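# Shut the wet wipe pack's lid and let go

## Task

Get the lid of the wet wipe pack shut, then make sure no part of the robot is still touching any part of the pack.

## Robot and tools

Robot: two arms on a table, left_arm (base at about (+0.084, +0.519, 0) m) and right_arm (about (-0.081, -0.583, 0) m). right_arm has a right hand and left_arm a mirrored left hand. Each hand has index, middle and ring fingers plus a thumb, driven by sixteen motors. A camera stand sits behind the arms. Objects may get nudged now and then by something outside the robot's control.

Frames. Scene frame: origin on the table surface halfway between the arms, +z up, +x out over the table, left_arm toward +y (these names do not match left and right in images). Result positions, orientations and velocities for each hand point are in that arm's own base frame. Fixed cameras and the table use the scene frame. Motion offsets use the axes of each arm's current Hand target. Hand point axes: +z runs along the straight fingers toward the tips, +y points out of the palm face, and +x runs across the palm away from the thumb on the right hand but toward the thumb on the left hand. The palm face is at y = -0.062 m. Straight fingertips reach about 0.12 to 0.14 m past the hand point in z. A rigid mast sticks out near the wrist on the palm side and can collide with things.

One row = 48 numbers, each in [-1, 1], both arms always included: left dx, dy, dz, rx, ry, rz; left hand's 16 motor goals; left current_limit, speed; then the same 24 for the right arm. The six pose numbers are an offset, not a pose. They are measured from the arm's Hand target as it stood when the action or move began, along that target's own axes. 1.0 equals 0.6 m of travel or 180 degrees. rx, ry, rz form a single rotation vector. Every row in one action is measured from that same starting point, so sending one offset again moves the arm further. All six at 0 requests the current Hand target again. Motor goal order: index_mcp, index_abd, index_pip, index_dip, thumb_cmc, thumb_axl, thumb_mcp, thumb_ipl, middle_mcp, middle_abd, middle_pip, middle_dip, ring_mcp, ring_abd, ring_pip, ring_dip. These are absolute hinge goals scaled between the two stops. Going toward -1 bends fingers into the palm. Straight values: _mcp +0.75, _abd 0.00, _pip +0.58, _dip +0.70, thumb_cmc +0.71, thumb_axl +0.68, thumb_mcp +0.23, thumb_ipl +0.17. A 0 is a real goal. To leave a hand alone, copy back its hand_goal, hand_current_limit and hand_speed. current_limit maps -1 to 0 mA and +1 to 550 mA; it starts at +0.4. speed sets hinge rate to (speed+1)/2 of 8.5 rad/s and starts at -0.6.

Tools.
execute_actions(actions, cameras): actions is a list of up to 15 actions. Each action is a list of up to 15 rows, one row per 1/30 s step. If an action has fewer than 15 rows, its last row is held. cameras is a list of names or ["all"]. Images come back by default only when actions is empty.
move(target, speed, blend, stop_force, zero, blocking, cameras): target is one 48-number row or a list of up to 15 rows. All offsets count from the Hand targets at the start of the move, not from the previous target. The arms travel in straight lines and finish together, within 10 s at most. speed is in m/s, 0.002 to 3.2, default 0.25; rotation rate is capped at twice that in rad/s. blend is a corner radius in m for lists, default 0 (stop at each target). stop_force is 4 to 120 N, shared by both arms. An arm's path ends when its wrist sensor feels that much push against its motion, after which the arm still presses a little. Leave stop_force out when pulling away from a contact, and do not rely on it while the hand rotates. zero (default true) re-zeroes the sensor before the move. blocking=false returns early and cannot be combined with stop_force. The paths do not avoid obstacles. The result adds a move: line: done, off_target, moving, held or fault, plus limits=paced (command clipped) or limits=held (steps withheld).
wait(seconds 0 to 10, cameras): lets time pass while holding the commands.
stop(cameras): brakes a running move.
zoom_image(camera, region [x0,y0,x1,y1], at most 504x504 px): a closer look at the latest image. Cameras: cam_head_left, cam_head_right, cam_high, cam_left_wrist, cam_right_wrist, all 672x504.
zero_wrist_force(arm): tares that arm's force sensor.
finished_scene(scene): give the current scene number to end it. This cannot be undone.

Results: end_effector_position (m), end_effector_quat_wxyz, velocities, Hand target (the base for your next offsets; the hand often rests a bit short of it), Joint positions, velocities ("within noise" when still), torques, Wrist force/torque plus a peak line, and per-motor hand_goal, hand_measured, hand_current_ma, hand_state (moving, goal, blocked, overload), hand_current_limit, hand_speed and motor temperatures.

Cautions. Commanded orientation is clipped to 32 degrees from the measured one at each step. Either of these stops an arm for 10 s: about 150 N of outside force, or contact torque over a joint limit (elbow 135, wrist joints 48.6 N m). Because the arms are stiff, aiming even slightly past a firm surface can cause a fault, so approach slowly. Keep the arms from touching each other, and don't let one hand close on the other's fingers. Don't route a path near an arm's own base. A finger motor held at 495 mA or more for 5 s shuts down. Motors at 85 °C lock the arm; a MOTOR HOT line appears at 70 °C. After a HAND FAULT line, the rest of that reply's calls do not run. Never let an object drop or leave the table. Avoid slamming or hitting things hard. When done, back the hand fully away from the pack.

Each tool is called after "Emit:" by a JSON object that holds its "api" and its "payload", one argument or row to a line.

## Session

Emit:
{"api": "execute_actions", "payload": {
  "actions": []
}}

Scene clock: 0.00 s.
left_arm: end_effector_position=(+0.3947, -0.6017, +0.2341) hand_goal=(+0.754, +0.000, +0.576, +0.696, +0.714, +0.678, +0.226, +0.168, +0.754, +0.000, +0.576, +0.696, +0.754, +0.000, +0.576, +0.696) hand_measured=(+0.754, +0.000, +0.576, +0.696, +0.714, +0.678, +0.226, +0.168, +0.754, +0.000, +0.576, +0.696, +0.754, +0.000, +0.576, +0.696) hand_current_ma=(+0, +0, +0, +0, +0, +0, +0, +0, +0, +0, +0, +0, +0, +0, +0, +0) hand_state=(goal, goal, goal, goal, goal, goal, goal, goal, goal, goal, goal, goal, goal, goal, goal, goal) hand_current_limit=0.40 hand_speed=-0.60 end_effector_quat_wxyz=(-0.053, -0.494, +0.759, -0.421) | right_arm: end_effector_position=(+0.5580, -0.0494, +0.3103) hand_goal=(+0.754, +0.000, +0.576, +0.696, +0.714, +0.678, +0.226, +0.168, +0.754, +0.000, +0.576, +0.696, +0.754, +0.000, +0.576, +0.696) hand_measured=(+0.754, +0.000, +0.576, +0.696, +0.714, +0.678, +0.226, +0.168, +0.754, +0.000, +0.576, +0.696, +0.754, +0.000, +0.576, +0.696) hand_current_ma=(+0, +0, +0, +0, +0, +0, +0, +0, +0, +0, +0, +0, +0, +0, +0, +0) hand_state=(goal, goal, goal, goal, goal, goal, goal, goal, goal, goal, goal, goal, goal, goal, goal, goal) hand_current_limit=0.40 hand_speed=-0.60 end_effector_quat_wxyz=(-0.016, +0.858, -0.513, +0.024)
Joint positions: left_arm=[-1.136 -1.373 1.843 0.224 1.557 -0.714] | right_arm=[-0.328 -1.259 1.609 1.167 1.549 -0.82]
Joint velocities: within noise
Joint torques (N m): no reading
Motor temperatures (°C): left_arm=[36 32 29 34 36 39] | right_arm=[34 33 28 37 38 32]
Wrist force (N): no reading
Wrist torque (N m): no reading
Wrist force, peak (N): no reading
Hand target: left_arm +0.3947, -0.6017, +0.2341; -0.053, -0.494, +0.759, -0.421 | right_arm +0.5580, -0.0494, +0.3103; -0.016, +0.858, -0.513, +0.024

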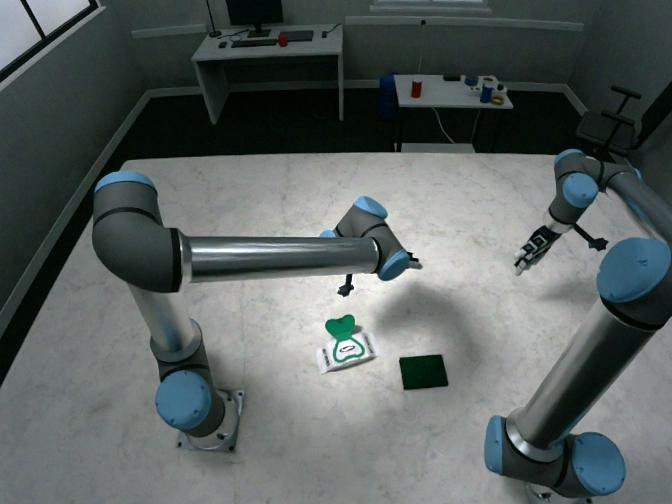

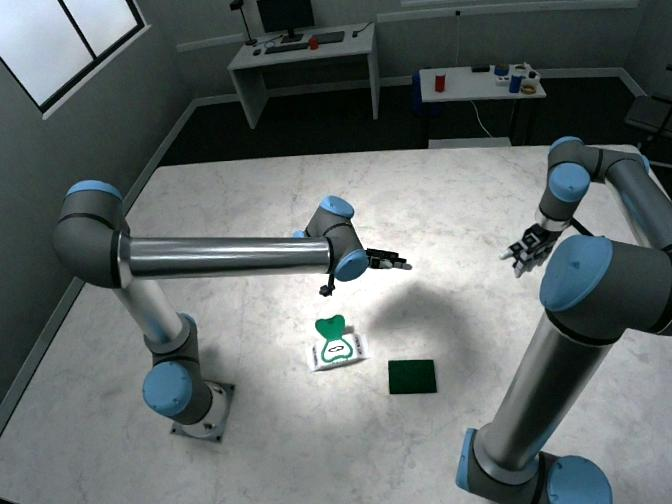

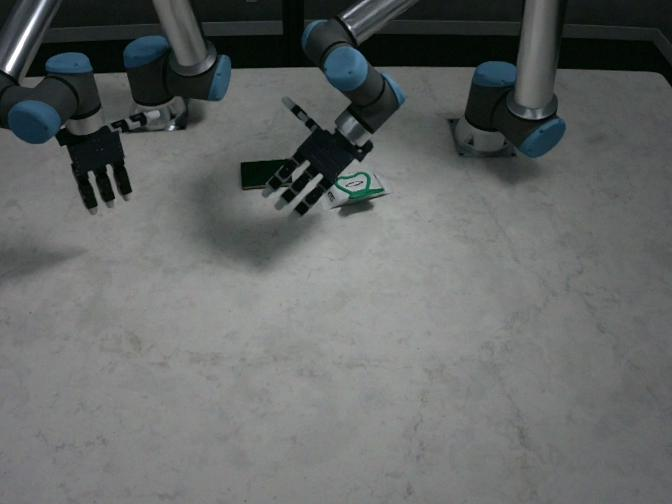

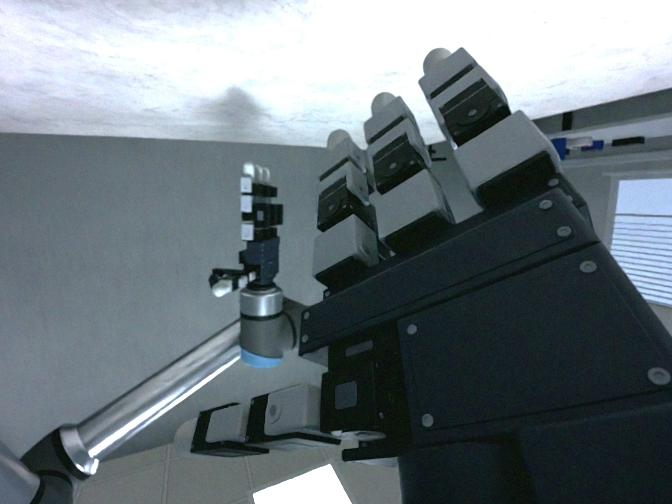

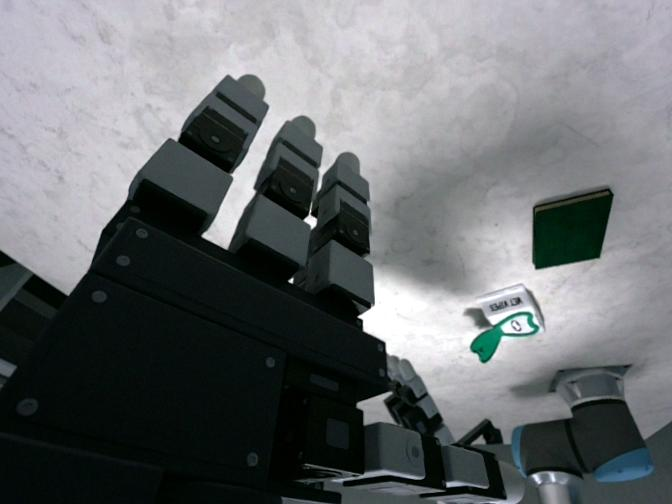

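Emit:
{"api": "zoom_image", "payload": {
  "camera": "cam_head_left",
  "region": [280, 290, 460, 410]
}}

Emit:
{"api": "zoom_image", "payload": {
  "camera": "cam_head_right",
  "region": [280, 290, 460, 410]
}}

Emit:
{"api": "zoom_image", "payload": {
  "camera": "cam_high",
  "region": [230, 80, 420, 230]
}}

Emit:
{"api": "zoom_image", "payload": {
  "camera": "cam_right_wrist",
  "region": [440, 260, 600, 380]
}}

Scaled by 2.800 from the camera's 672x504 image, which has a finer 960x720 frame.

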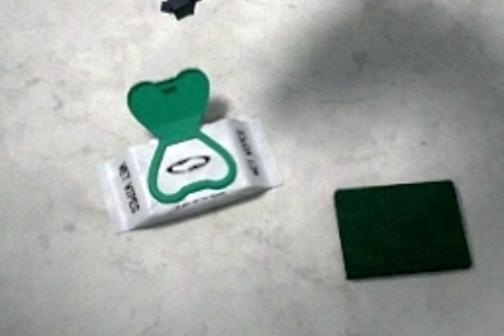

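Scaled by 2.800 from the camera's 672x504 image, which has a finer 960x720 frame.

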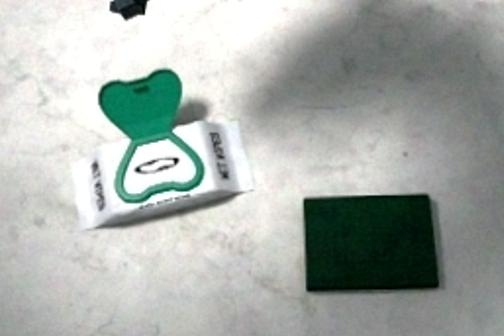

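Scaled by 2.653 from the camera's 672x504 image, which has a finer 960x720 frame.

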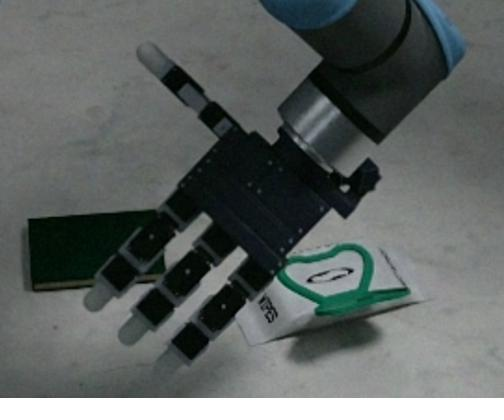

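Scaled by 3.150 from the camera's 672x504 image, which has a finer 960x720 frame.

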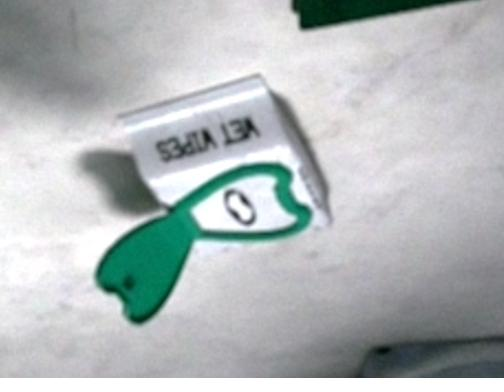

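Emit:
{"api": "move", "payload": {
  "target": [0.0579,-0.0685,-0.0747,-0.1395,-0.248,-0.212,0.754,0,0.576,0.696,0.714,0.678,0.226,0.168,0.754,0,0.576,0.696,-0.068,0,-0.45,-0.174,0.4,-0.6,0,0,0,0,0,0,0.754,0,0.576,0.696,0.714,0.678,0.226,0.168,0.754,0,0.576,0.696,0.754,0,0.576,0.696,0.4,-0.6],
  "speed": 0.4,
  "cameras": ["all"]
}}

Scene clock: 127.27 s.
left_arm: end_effector_position=(+0.3947, -0.6016, +0.3042) hand_goal=(+0.754, +0.000, +0.576, +0.696, +0.714, +0.678, +0.226, +0.168, +0.754, +0.000, +0.576, +0.696, -0.068, +0.000, -0.450, -0.174) hand_measured=(+0.750, +0.000, +0.576, +0.696, +0.712, +0.678, +0.224, +0.168, +0.750, +0.000, +0.576, +0.696, -0.056, +0.000, -0.444, -0.172) hand_current_ma=(-5, +0, +1, +0, -2, -1, -3, +0, -6, +0, +1, +0, +25, +0, +10, +3) hand_state=(goal, goal, goal, goal, goal, goal, goal, goal, goal, goal, goal, goal, goal, goal, goal, goal) hand_current_limit=0.40 hand_speed=-0.60 end_effector_quat_wxyz=(+0.000, +0.804, -0.595, +0.000) | right_arm: end_effector_position=(+0.5580, -0.0494, +0.3103) hand_goal=(+0.754, +0.000, +0.576, +0.696, +0.714, +0.678, +0.226, +0.168, +0.754, +0.000, +0.576, +0.696, +0.754, +0.000, +0.576, +0.696) hand_measured=(+0.754, +0.000, +0.576, +0.696, +0.714, +0.678, +0.224, +0.168, +0.754, +0.000, +0.576, +0.696, +0.754, +0.000, +0.576, +0.696) hand_current_ma=(+0, +0, +0, +0, +0, +0, -2, +0, +0, +0, +0, +0, +0, +0, +0, +0) hand_state=(goal, goal, goal, goal, goal, goal, goal, goal, goal, goal, goal, goal, goal, goal, goal, goal) hand_current_limit=0.40 hand_speed=-0.60 end_effector_quat_wxyz=(-0.016, +0.858, -0.513, +0.024)
Joint positions: left_arm=[-1.111 -1.094 1.404 1.26 1.571 -1.408] | right_arm=[-0.328 -1.259 1.609 1.167 1.549 -0.82]
Joint torques (N m): left_arm=[12.56 -62.98 -42.14 7 3.25 -1.8] | right_arm=[-1.21 -60.14 -35.47 3.63 -0.74 -0.54]
Wrist force (N): left_arm=[0.8 -1.2 1.4] | right_arm=[0.1 -0.2 -0.2]
Wrist torque (N m): left_arm=[-0.16 -0.13 0.17] | right_arm=[0.00 -0.01 0.00]
Wrist force, peak (N): left_arm=[0.8 -1.2 1.4] | right_arm=[0.0 -0.5 -0.1]
Hand target: left_arm +0.3947, -0.6016, +0.3042; +0.000, +0.804, -0.595, +0.000 | right_arm +0.5580, -0.0494, +0.3103; -0.016, +0.858, -0.513, +0.024
Off the commanded pose: left_arm 0.000 m, 0 deg | right_arm 0.000 m, 0 deg.
move: done

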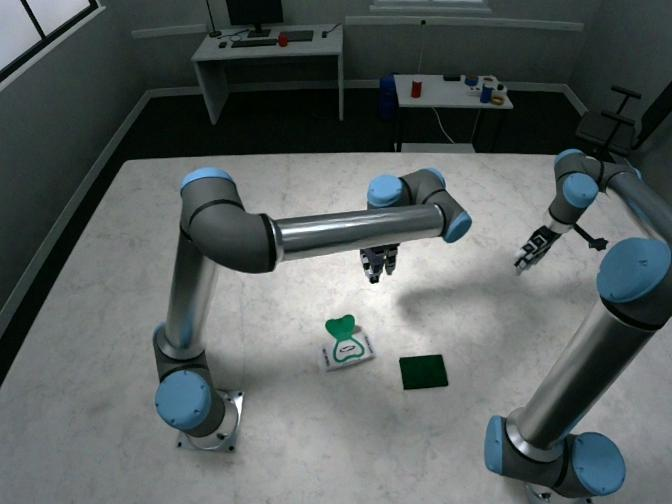

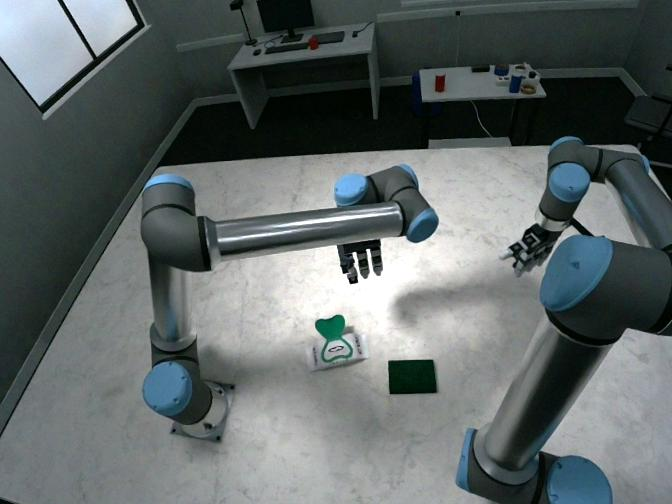

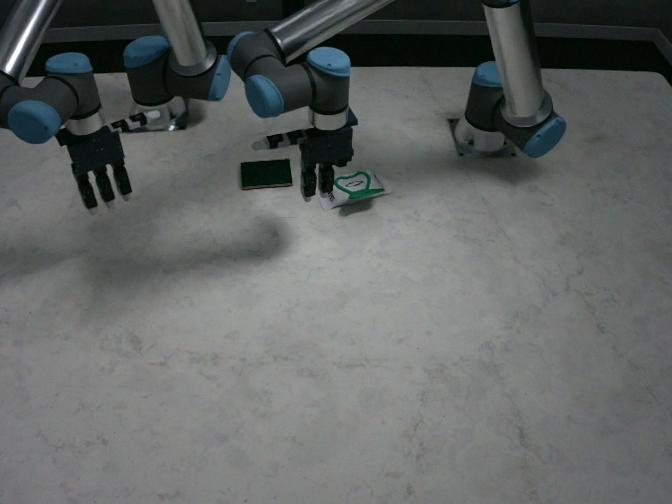

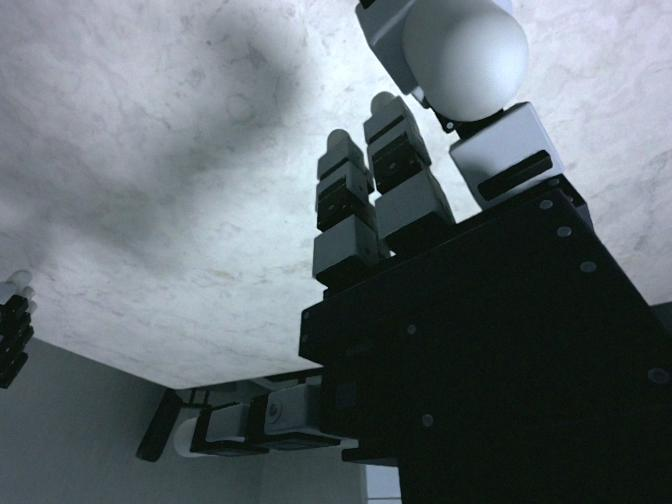

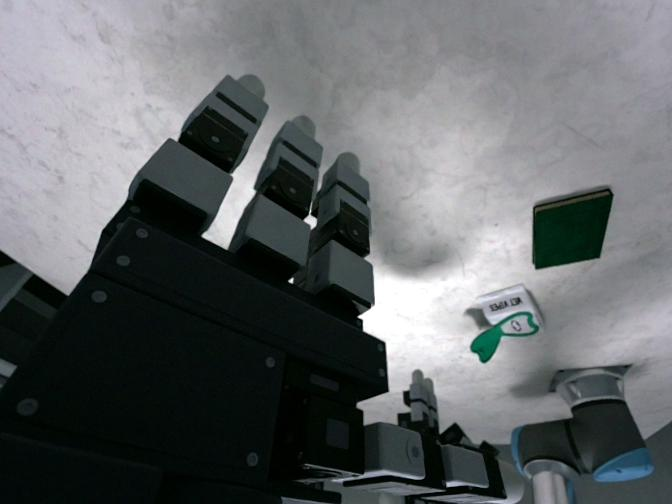

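Emit:
{"api": "move", "payload": {
  "target": [0,0,0.2,0,0,0,0.754,0,0.576,0.696,0.714,0.678,0.226,0.168,0.754,0,0.576,0.696,-0.068,0,-0.45,-0.174,0.4,-0.6,0,0,0,0,0,0,0.754,0,0.576,0.696,0.714,0.678,0.226,0.168,0.754,0,0.576,0.696,0.754,0,0.576,0.696,0.4,-0.6],
  "speed": 0.3,
  "cameras": ["all"]
}}

Emit:
{"api": "zoom_image", "payload": {
  "camera": "cam_head_left",
  "region": [300, 260, 440, 380]
}}

Emit:
{"api": "zoom_image", "payload": {
  "camera": "cam_head_right",
  "region": [290, 260, 430, 380]
}}

Emit:
{"api": "zoom_image", "payload": {
  "camera": "cam_high",
  "region": [260, 120, 430, 260]
}}

Scene clock: 148.97 s.
left_arm: end_effector_position=(+0.3947, -0.6017, +0.1843) hand_goal=(+0.754, +0.000, +0.576, +0.696, +0.714, +0.678, +0.226, +0.168, +0.754, +0.000, +0.576, +0.696, -0.068, +0.000, -0.450, -0.174) hand_measured=(+0.750, +0.000, +0.576, +0.696, +0.712, +0.678, +0.224, +0.168, +0.750, +0.000, +0.576, +0.696, -0.056, +0.000, -0.444, -0.172) hand_current_ma=(-5, +0, +1, +0, -2, -1, -5, +0, -6, +0, +1, +0, +25, +0, +9, +3) hand_state=(goal, goal, goal, goal, goal, goal, goal, goal, goal, goal, goal, goal, goal, goal, goal, goal) hand_current_limit=0.40 hand_speed=-0.60 end_effector_quat_wxyz=(+0.000, +0.804, -0.595, +0.000) | right_arm: end_effector_position=(+0.5580, -0.0494, +0.3103) hand_goal=(+0.754, +0.000, +0.576, +0.696, +0.714, +0.678, +0.226, +0.168, +0.754, +0.000, +0.576, +0.696, +0.754, +0.000, +0.576, +0.696) hand_measured=(+0.754, +0.000, +0.576, +0.696, +0.714, +0.678, +0.224, +0.168, +0.754, +0.000, +0.576, +0.696, +0.754, +0.000, +0.576, +0.696) hand_current_ma=(+0, +0, +0, +0, +0, +0, -2, +0, +0, +0, +0, +0, +0, +0, +0, +0) hand_state=(goal, goal, goal, goal, goal, goal, goal, goal, goal, goal, goal, goal, goal, goal, goal, goal) hand_current_limit=0.40 hand_speed=-0.60 end_effector_quat_wxyz=(-0.016, +0.858, -0.513, +0.024)
Joint positions: left_arm=[-1.111 -1.017 1.511 1.076 1.571 -1.408] | right_arm=[-0.328 -1.259 1.609 1.167 1.549 -0.82]
Joint torques (N m): left_arm=[-7.18 -63.43 -23.03 0.04 -2.17 -1.88] | right_arm=[-0.6 -58.67 -35.79 3.79 -0.44 -0.66]
Wrist force (N): left_arm=[0.5 -1.1 1.3] | right_arm=[0.3 0.0 -0.1]
Wrist torque (N m): left_arm=[-0.12 -0.07 0.15] | right_arm=[0.02 -0.03 0.02]
Wrist force, peak (N): left_arm=[0.6 -0.8 3.3] | right_arm=[0.1 -0.5 0.0]
Hand target: left_arm +0.3947, -0.6017, +0.1842; +0.000, +0.804, -0.595, +0.000 | right_arm +0.5580, -0.0494, +0.3103; -0.016, +0.858, -0.513, +0.024
Off the commanded pose: left_arm 0.000 m, 0 deg | right_arm 0.000 m, 0 deg.
move: done

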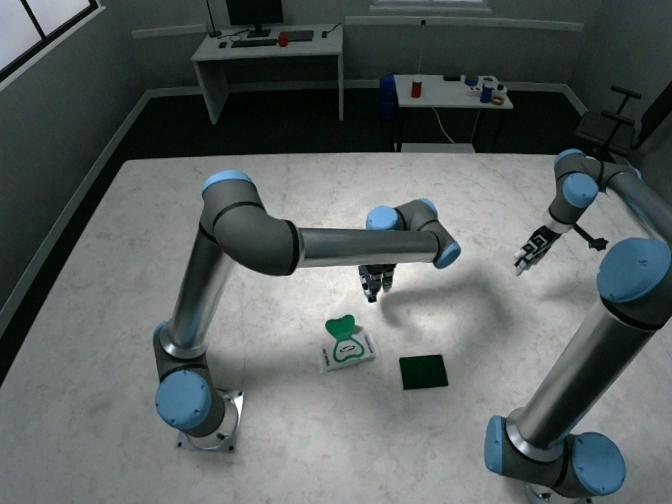

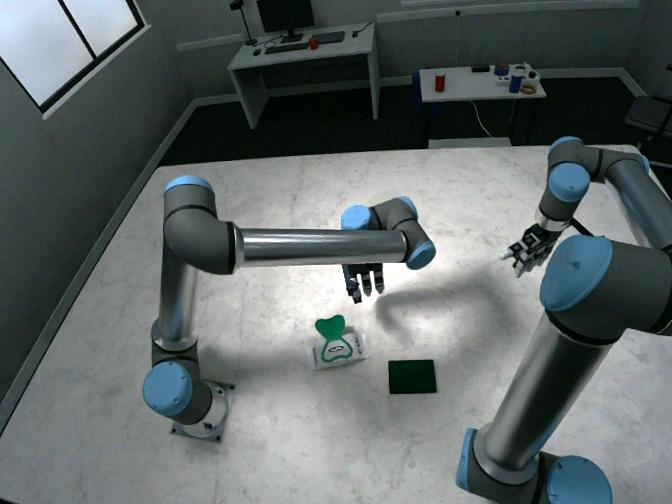

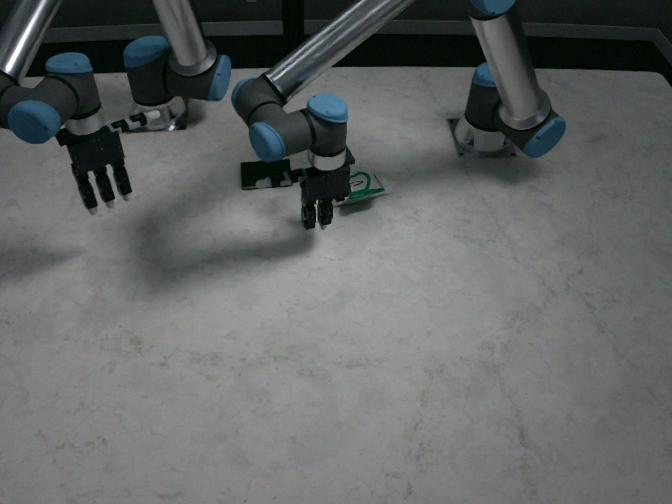

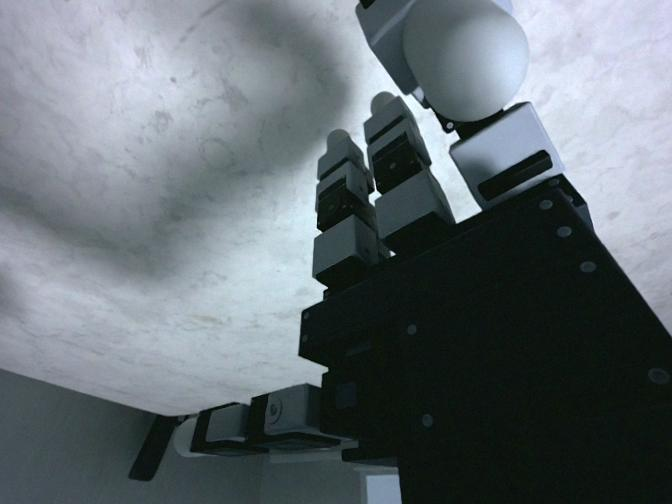

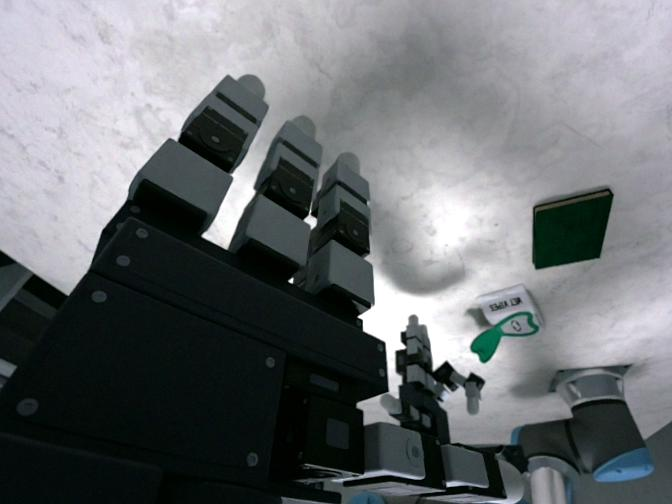

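Scaled by 3.600 from the camera's 672x504 image, which has a finer 960x720 frame.

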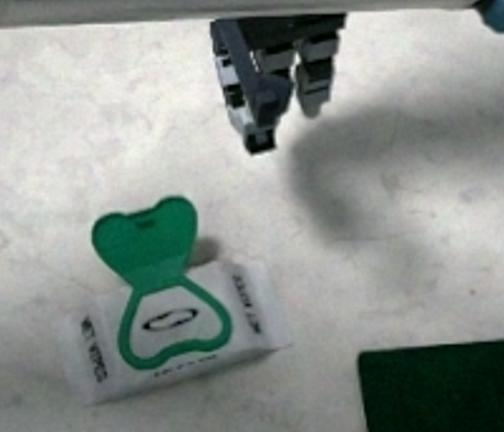

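Scaled by 3.600 from the camera's 672x504 image, which has a finer 960x720 frame.

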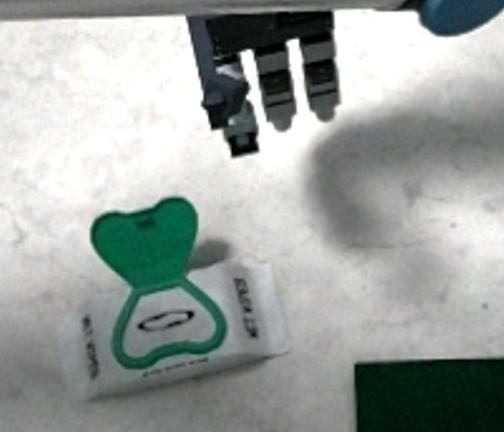

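Scaled by 2.965 from the camera's 672x504 image, which has a finer 960x720 frame.

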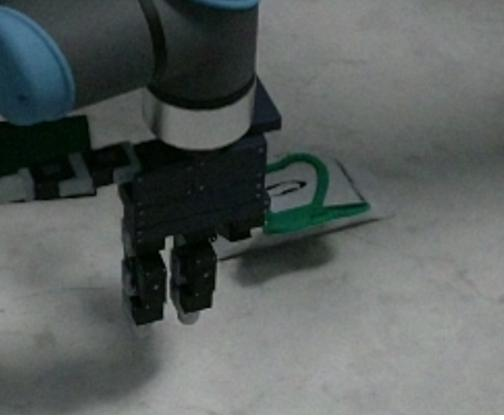

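Emit:
{"api": "move", "payload": {
  "target": [-0.478,-0.146,0,0,0,0,0.754,0,0.576,0.696,0.714,0.678,0.226,0.168,0.754,0,0.576,0.696,0.754,0,0.576,0.696,0.4,-0.3,0,0,0,0,0,0,0.754,0,0.576,0.696,0.714,0.678,0.226,0.168,0.754,0,0.576,0.696,0.754,0,0.576,0.696,0.4,-0.6],
  "speed": 0.4,
  "cameras": ["cam_head_left","cam_head_right","cam_high"]
}}

Emit:
{"api": "zoom_image", "payload": {
  "camera": "cam_head_left",
  "region": [230, 240, 370, 360]
}}

Emit:
{"api": "zoom_image", "payload": {
  "camera": "cam_head_right",
  "region": [230, 240, 370, 360]
}}

Emit:
{"api": "zoom_image", "payload": {
  "camera": "cam_high",
  "region": [340, 140, 480, 260]
}}

Emit:
{"api": "move", "payload": {
  "target": [-0.1535,0.215,0,0,0,0,0.754,0,0.576,0.696,0.714,0.678,0.226,0.168,0.754,0,0.576,0.696,0.754,0,0.576,0.696,0.4,-0.3,0,0,0,0,0,0,0.754,0,0.576,0.696,0.714,0.678,0.226,0.168,0.754,0,0.576,0.696,0.754,0,0.576,0.696,0.4,-0.6],
  "speed": 0.4,
  "cameras": ["cam_head_left","cam_head_right","cam_high"]
}}

Emit:
{"api": "zoom_image", "payload": {
  "camera": "cam_head_left",
  "region": [220, 270, 360, 390]
}}

Emit:
{"api": "zoom_image", "payload": {
  "camera": "cam_head_right",
  "region": [220, 270, 360, 390]
}}

Emit:
{"api": "zoom_image", "payload": {
  "camera": "cam_high",
  "region": [350, 90, 490, 210]
}}

Scene clock: 174.93 s.
left_arm: end_effector_position=(+0.3945, -0.3020, +0.1838) hand_goal=(+0.754, +0.000, +0.576, +0.696, +0.714, +0.678, +0.226, +0.168, +0.754, +0.000, +0.576, +0.696, +0.754, +0.000, +0.576, +0.696) hand_measured=(+0.750, +0.000, +0.576, +0.696, +0.712, +0.678, +0.224, +0.168, +0.750, +0.000, +0.576, +0.696, +0.752, +0.000, +0.572, +0.694) hand_current_ma=(-5, +0, +1, +0, -2, -1, -5, +0, -5, +0, +1, +0, -3, +0, -4, -3) hand_state=(goal, goal, goal, goal, goal, goal, goal, goal, goal, goal, goal, goal, goal, goal, goal, goal) hand_current_limit=0.40 hand_speed=-0.30 end_effector_quat_wxyz=(+0.000, +0.804, -0.595, +0.000) | right_arm: end_effector_position=(+0.5580, -0.0494, +0.3103) hand_goal=(+0.754, +0.000, +0.576, +0.696, +0.714, +0.678, +0.226, +0.168, +0.754, +0.000, +0.576, +0.696, +0.754, +0.000, +0.576, +0.696) hand_measured=(+0.754, +0.000, +0.576, +0.696, +0.714, +0.678, +0.224, +0.168, +0.754, +0.000, +0.576, +0.696, +0.754, +0.000, +0.576, +0.696) hand_current_ma=(+0, +0, +0, +0, +0, +0, -2, +0, +0, +0, +0, +0, +0, +0, +0, +0) hand_state=(goal, goal, goal, goal, goal, goal, goal, goal, goal, goal, goal, goal, goal, goal, goal, goal) hand_current_limit=0.40 hand_speed=-0.60 end_effector_quat_wxyz=(-0.016, +0.858, -0.513, +0.024)
Joint positions: left_arm=[-0.83 -1.297 1.935 0.932 1.571 -1.127] | right_arm=[-0.328 -1.259 1.609 1.167 1.549 -0.82]
Joint torques (N m): left_arm=[12.26 -62.15 -20.04 0.11 3.03 1.89] | right_arm=[0.76 -58.86 -35.6 3.94 -0.5 -0.46]
Wrist force (N): left_arm=[0.2 -0.8 1.5] | right_arm=[0.2 0.1 0.0]
Wrist torque (N m): left_arm=[-0.17 -0.04 -0.18] | right_arm=[0.01 -0.03 0.02]
Wrist force, peak (N): left_arm=[2.8 0.1 1.3] | right_arm=[0.1 -0.4 -0.4]
Hand target: left_arm +0.3945, -0.3018, +0.1839; +0.000, +0.804, -0.595, +0.000 | right_arm +0.5580, -0.0494, +0.3103; -0.016, +0.858, -0.513, +0.024
Off the commanded pose: left_arm 0.000 m, 0 deg | right_arm 0.000 m, 0 deg.
move: done
Images, in order (width x height): cam_head_left 672x504, cam_head_right 672x504, cam_high 672x504.

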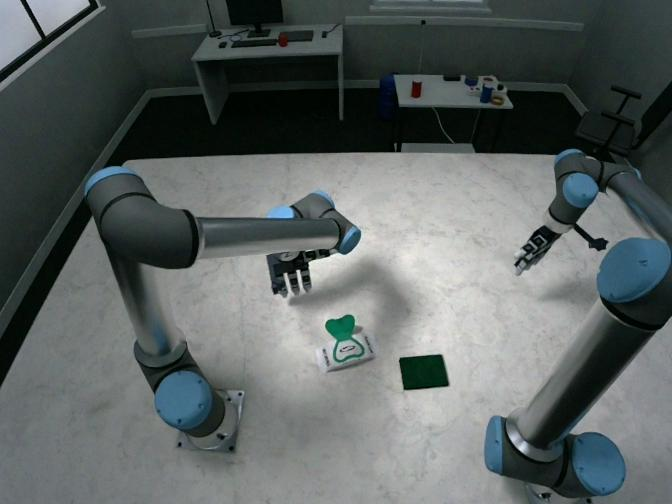

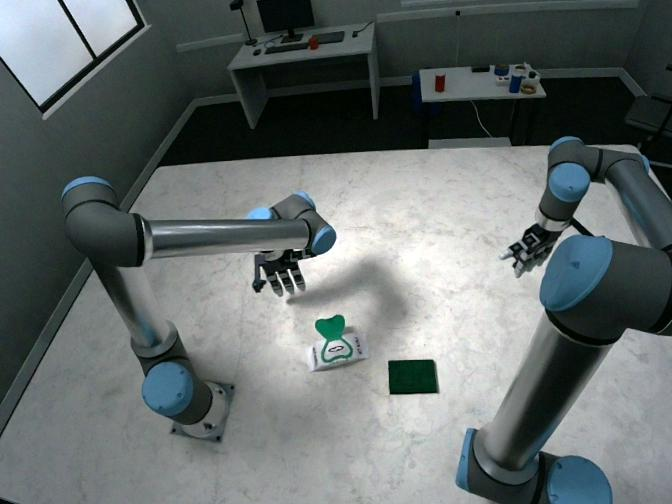

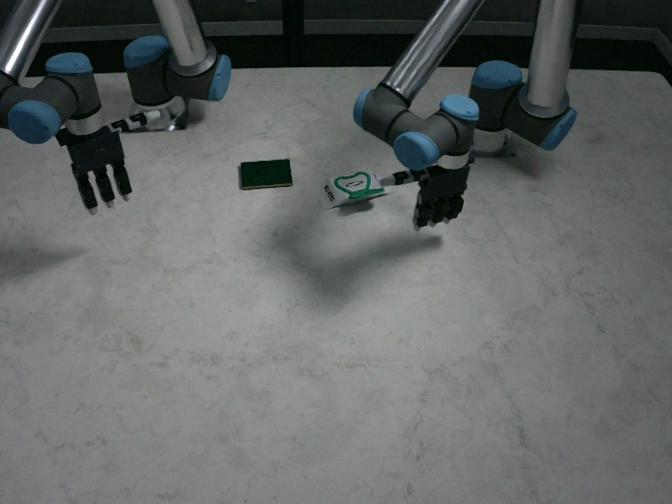

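Scaled by 3.600 from the camera's 672x504 image, which has a finer 960x720 frame.

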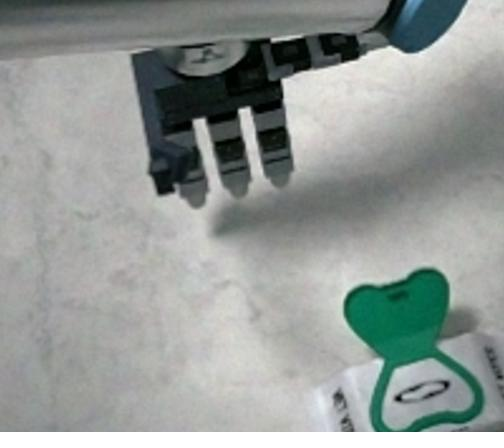

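Scaled by 3.600 from the camera's 672x504 image, which has a finer 960x720 frame.

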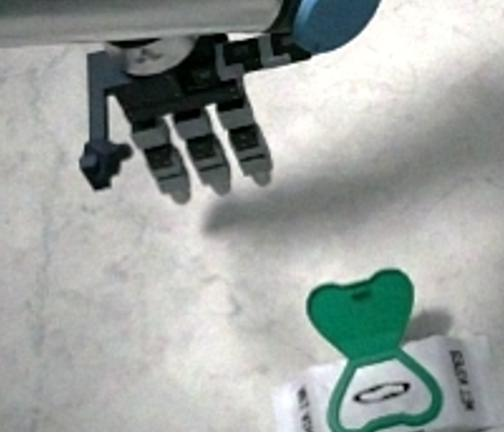

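Scaled by 3.600 from the camera's 672x504 image, which has a finer 960x720 frame.

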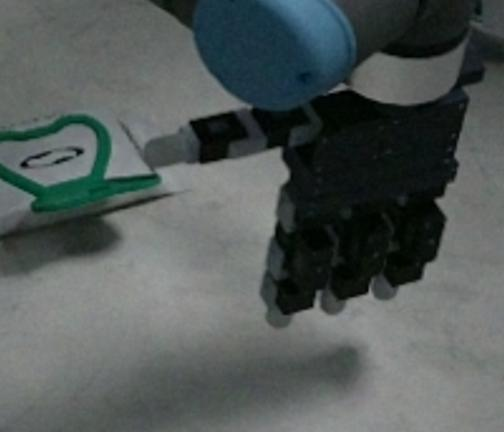

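Scene clock: 176.10 s.
left_arm: end_effector_position=(+0.2443, -0.2515, +0.1838) hand_goal=(+0.754, +0.000, +0.576, +0.696, +0.714, +0.678, +0.226, +0.168, +0.754, +0.000, +0.576, +0.696, +0.754, +0.000, +0.576, +0.696) hand_measured=(+0.752, +0.000, +0.576, +0.696, +0.712, +0.678, +0.224, +0.168, +0.752, +0.000, +0.576, +0.696, +0.752, +0.000, +0.574, +0.694) hand_current_ma=(-3, +0, +1, +0, -1, -1, -5, +0, -3, +0, +1, +0, -2, +0, -3, -3) hand_state=(goal, goal, goal, goal, goal, goal, goal, goal, goal, goal, goal, goal, goal, goal, goal, goal) hand_current_limit=0.40 hand_speed=-0.30 end_effector_quat_wxyz=(+0.000, +0.804, -0.595, +0.000) | right_arm: end_effector_position=(+0.5580, -0.0494, +0.3103) hand_goal=(+0.754, +0.000, +0.576, +0.696, +0.714, +0.678, +0.226, +0.168, +0.754, +0.000, +0.576, +0.696, +0.754, +0.000, +0.576, +0.696) hand_measured=(+0.754, +0.000, +0.576, +0.696, +0.714, +0.678, +0.224, +0.168, +0.754, +0.000, +0.576, +0.696, +0.754, +0.000, +0.576, +0.696) hand_current_ma=(+0, +0, +0, +0, +0, +0, -2, +0, +0, +0, +0, +0, +0, +0, +0, +0) hand_state=(goal, goal, goal, goal, goal, goal, goal, goal, goal, goal, goal, goal, goal, goal, goal, goal) hand_current_limit=0.40 hand_speed=-0.60 end_effector_quat_wxyz=(-0.016, +0.858, -0.513, +0.024)
Joint positions: left_arm=[-1.048 -1.547 2.234 0.882 1.571 -1.345] | right_arm=[-0.328 -1.259 1.609 1.167 1.549 -0.82]
Joint torques (N m): left_arm=[-10.97 -38.66 -18.74 7 -3.01 -1.86] | right_arm=[-0.53 -59.88 -35.87 3.69 -0.71 -0.76]
Wrist force (N): left_arm=[0.3 -0.9 1.3] | right_arm=[0.0 -0.2 -0.1]
Wrist torque (N m): left_arm=[-0.14 -0.08 0.11] | right_arm=[0.00 0.00 -0.01]
Wrist force, peak (N): left_arm=[1.5 -2.4 1.6] | right_arm=[0.3 0.1 -0.4]
Hand target: left_arm +0.2442, -0.2515, +0.1838; +0.000, +0.804, -0.595, +0.000 | right_arm +0.5580, -0.0494, +0.3103; -0.016, +0.858, -0.513, +0.024
Off the commanded pose: left_arm 0.000 m, 0 deg | right_arm 0.000 m, 0 deg.
move: done
Images, in order (width x height): cam_head_left 672x504, cam_head_right 672x504, cam_high 672x504.

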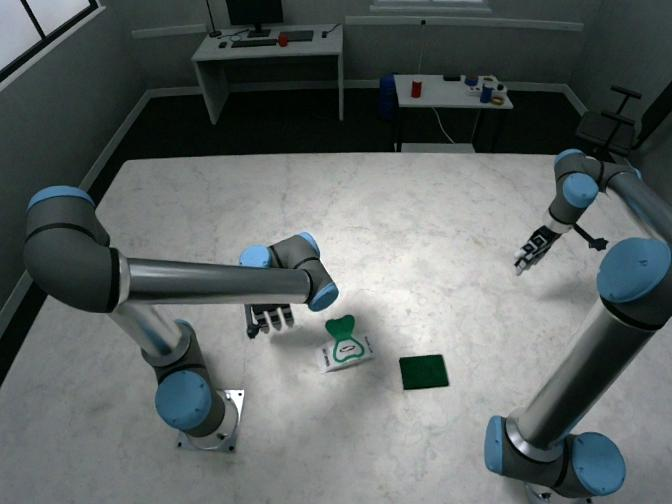

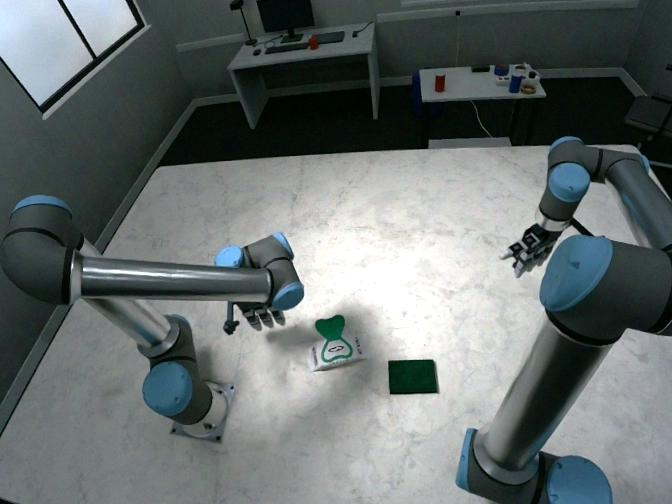

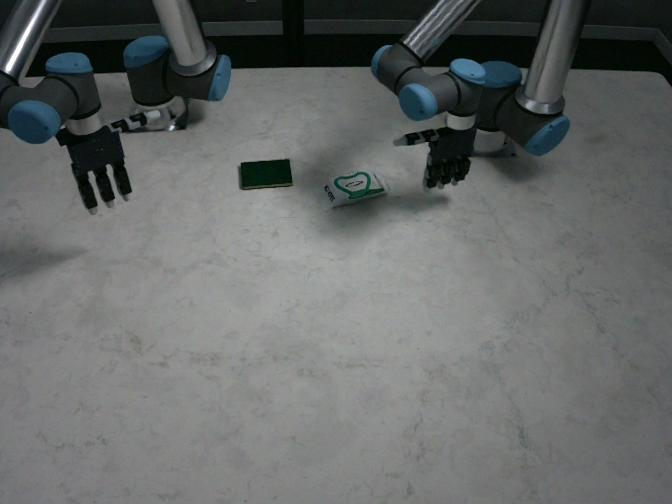

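Scaled by 3.600 from the camera's 672x504 image, which has a finer 960x720 frame.

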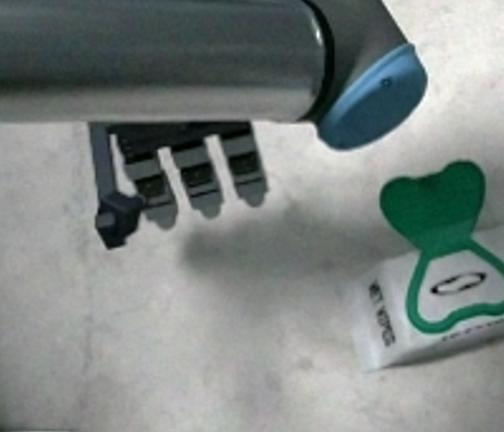

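Scaled by 3.600 from the camera's 672x504 image, which has a finer 960x720 frame.

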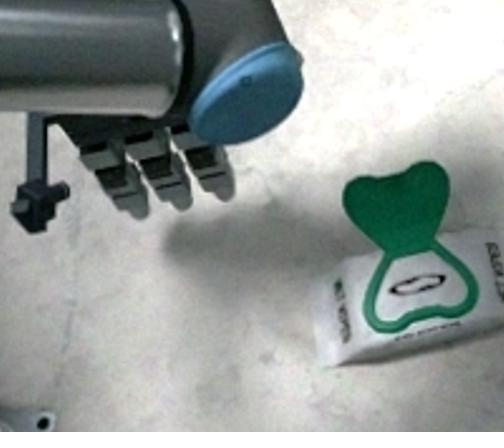

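Scaled by 3.600 from the camera's 672x504 image, which has a finer 960x720 frame.

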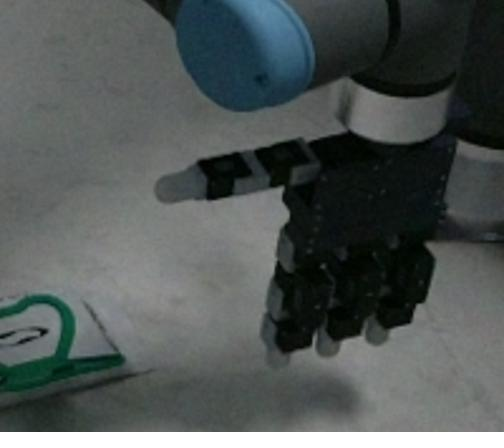

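Emit:
{"api": "move", "payload": {
  "target": [
    [0.1365,-0.1607,-0.05,0,0,0,0.754,0,0.576,0.696,0.714,0.678,0.226,0.168,0.754,0,0.576,0.696,0.754,0,0.576,0.696,0.4,-0.3,0,0,0,0,0,0,0.754,0,0.576,0.696,0.714,0.678,0.226,0.168,0.754,0,0.576,0.696,0.754,0,0.576,0.696,0.4,-0.6],
    [0.3548,-0.058,-0.03,0,0,0,0.754,0,0.576,0.696,0.714,0.678,0.226,0.168,0.754,0,0.576,0.696,0.754,0,0.576,0.696,0.4,-0.3,0,0,0,0,0,0,0.754,0,0.576,0.696,0.714,0.678,0.226,0.168,0.754,0,0.576,0.696,0.754,0,0.576,0.696,0.4,-0.6]
  ],
  "speed": 0.3,
  "blend": [0.03,0],
  "cameras": ["cam_head_left","cam_head_right","cam_high","cam_left_wrist"]
}}

Emit:
{"api": "zoom_image", "payload": {
  "camera": "cam_head_left",
  "region": [280, 260, 420, 380]
}}

Emit:
{"api": "zoom_image", "payload": {
  "camera": "cam_head_right",
  "region": [280, 260, 420, 380]
}}

Emit:
{"api": "zoom_image", "payload": {
  "camera": "cam_high",
  "region": [290, 110, 430, 230]
}}

Scene clock: 247.37 s.
left_arm: end_effector_position=(+0.3398, -0.4448, +0.2020) hand_goal=(+0.754, +0.000, +0.576, +0.696, +0.714, +0.678, +0.226, +0.168, +0.754, +0.000, +0.576, +0.696, +0.754, +0.000, +0.576, +0.696) hand_measured=(+0.752, +0.000, +0.576, +0.696, +0.712, +0.678, +0.224, +0.168, +0.752, +0.000, +0.576, +0.696, +0.752, +0.000, +0.574, +0.694) hand_current_ma=(-2, +0, +1, +0, -1, -1, -5, +0, -3, +0, +1, +0, -2, +0, -3, -3) hand_state=(goal, goal, goal, goal, goal, goal, goal, goal, goal, goal, goal, goal, goal, goal, goal, goal) hand_current_limit=0.40 hand_speed=-0.30 end_effector_quat_wxyz=(+0.000, +0.804, -0.595, +0.000) | right_arm: end_effector_position=(+0.5580, -0.0494, +0.3103) hand_goal=(+0.754, +0.000, +0.576, +0.696, +0.714, +0.678, +0.226, +0.168, +0.754, +0.000, +0.576, +0.696, +0.754, +0.000, +0.576, +0.696) hand_measured=(+0.754, +0.000, +0.576, +0.696, +0.714, +0.678, +0.224, +0.168, +0.754, +0.000, +0.576, +0.696, +0.754, +0.000, +0.576, +0.696) hand_current_ma=(+0, +0, +0, +0, +0, +0, -2, +0, +0, +0, +0, +0, +0, +0, +0, +0) hand_state=(goal, goal, goal, goal, goal, goal, goal, goal, goal, goal, goal, goal, goal, goal, goal, goal) hand_current_limit=0.40 hand_speed=-0.60 end_effector_quat_wxyz=(-0.016, +0.858, -0.513, +0.024)
Joint positions: left_arm=[-1.073 -1.255 1.838 0.987 1.571 -1.37] | right_arm=[-0.328 -1.259 1.609 1.167 1.549 -0.82]
Joint torques (N m): left_arm=[-10.81 -46.47 -37.86 7.18 -2.97 -1.83] | right_arm=[-1.36 -58.51 -36.78 3.64 -0.54 -0.94]
Wrist force (N): left_arm=[0.3 -0.8 1.4] | right_arm=[0.0 -0.1 -0.1]
Wrist torque (N m): left_arm=[-0.16 -0.06 0.13] | right_arm=[0.01 0.00 0.00]
Wrist force, peak (N): left_arm=[2.3 0.3 1.5] | right_arm=[0.0 -0.2 -0.6]
Hand target: left_arm +0.3398, -0.4449, +0.2020; +0.000, +0.804, -0.595, +0.000 | right_arm +0.5580, -0.0494, +0.3103; -0.016, +0.858, -0.513, +0.024
Off the commanded pose: left_arm 0.000 m, 0 deg | right_arm 0.000 m, 0 deg.
move: done
Images, in order (width x height): cam_head_left 672x504, cam_head_right 672x504, cam_high 672x504, cam_left_wrist 672x504.

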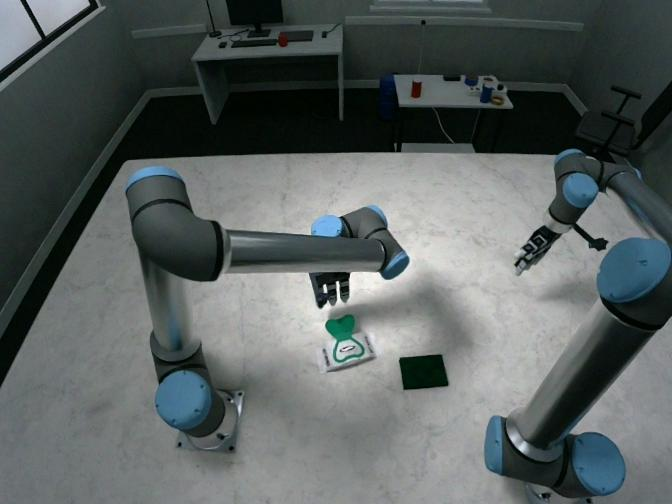

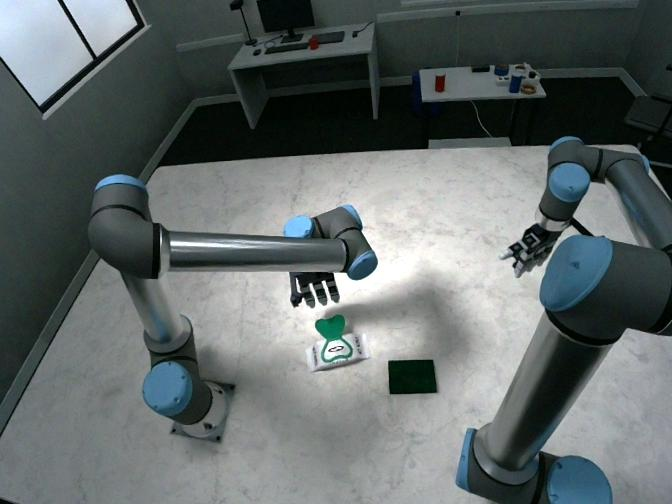

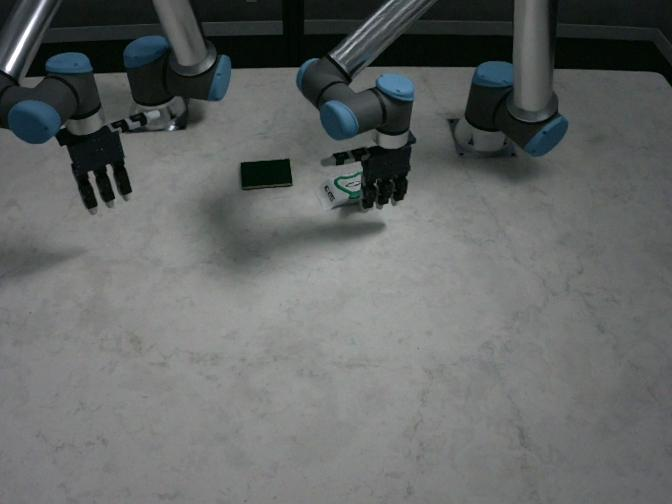

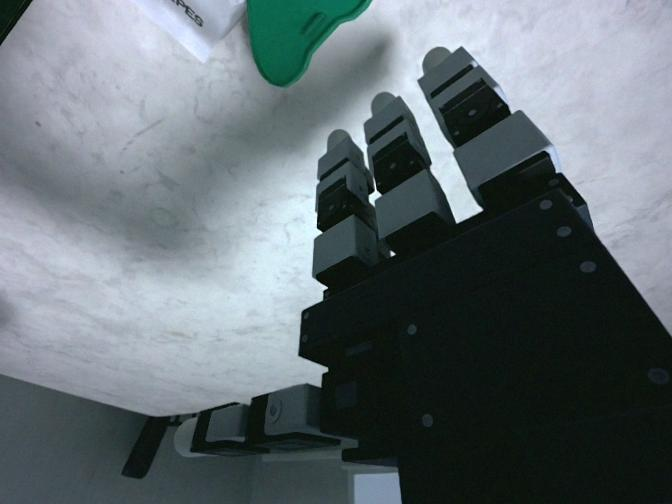

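Scaled by 3.600 from the camera's 672x504 image, which has a finer 960x720 frame.

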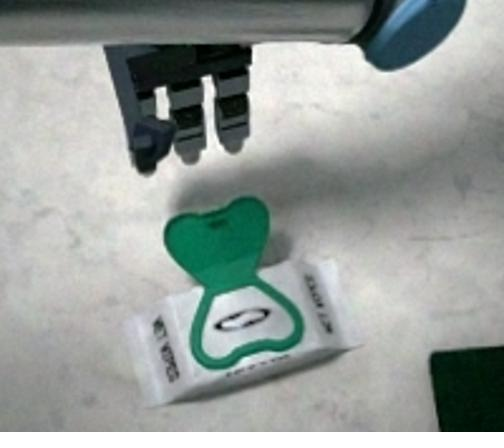

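Scaled by 3.600 from the camera's 672x504 image, which has a finer 960x720 frame.

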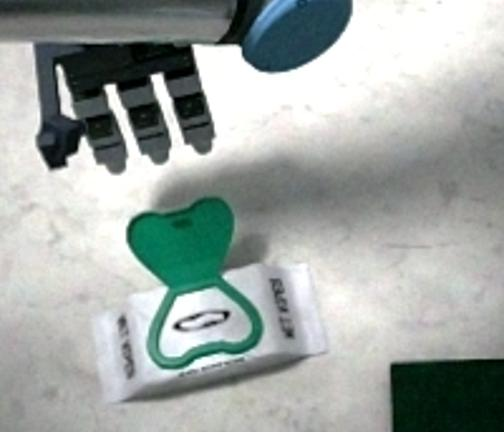

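Scaled by 3.600 from the camera's 672x504 image, which has a finer 960x720 frame.

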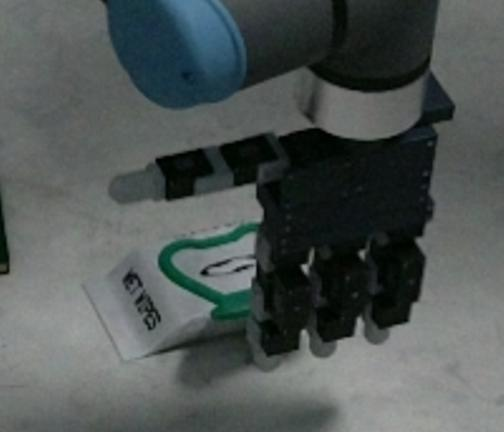

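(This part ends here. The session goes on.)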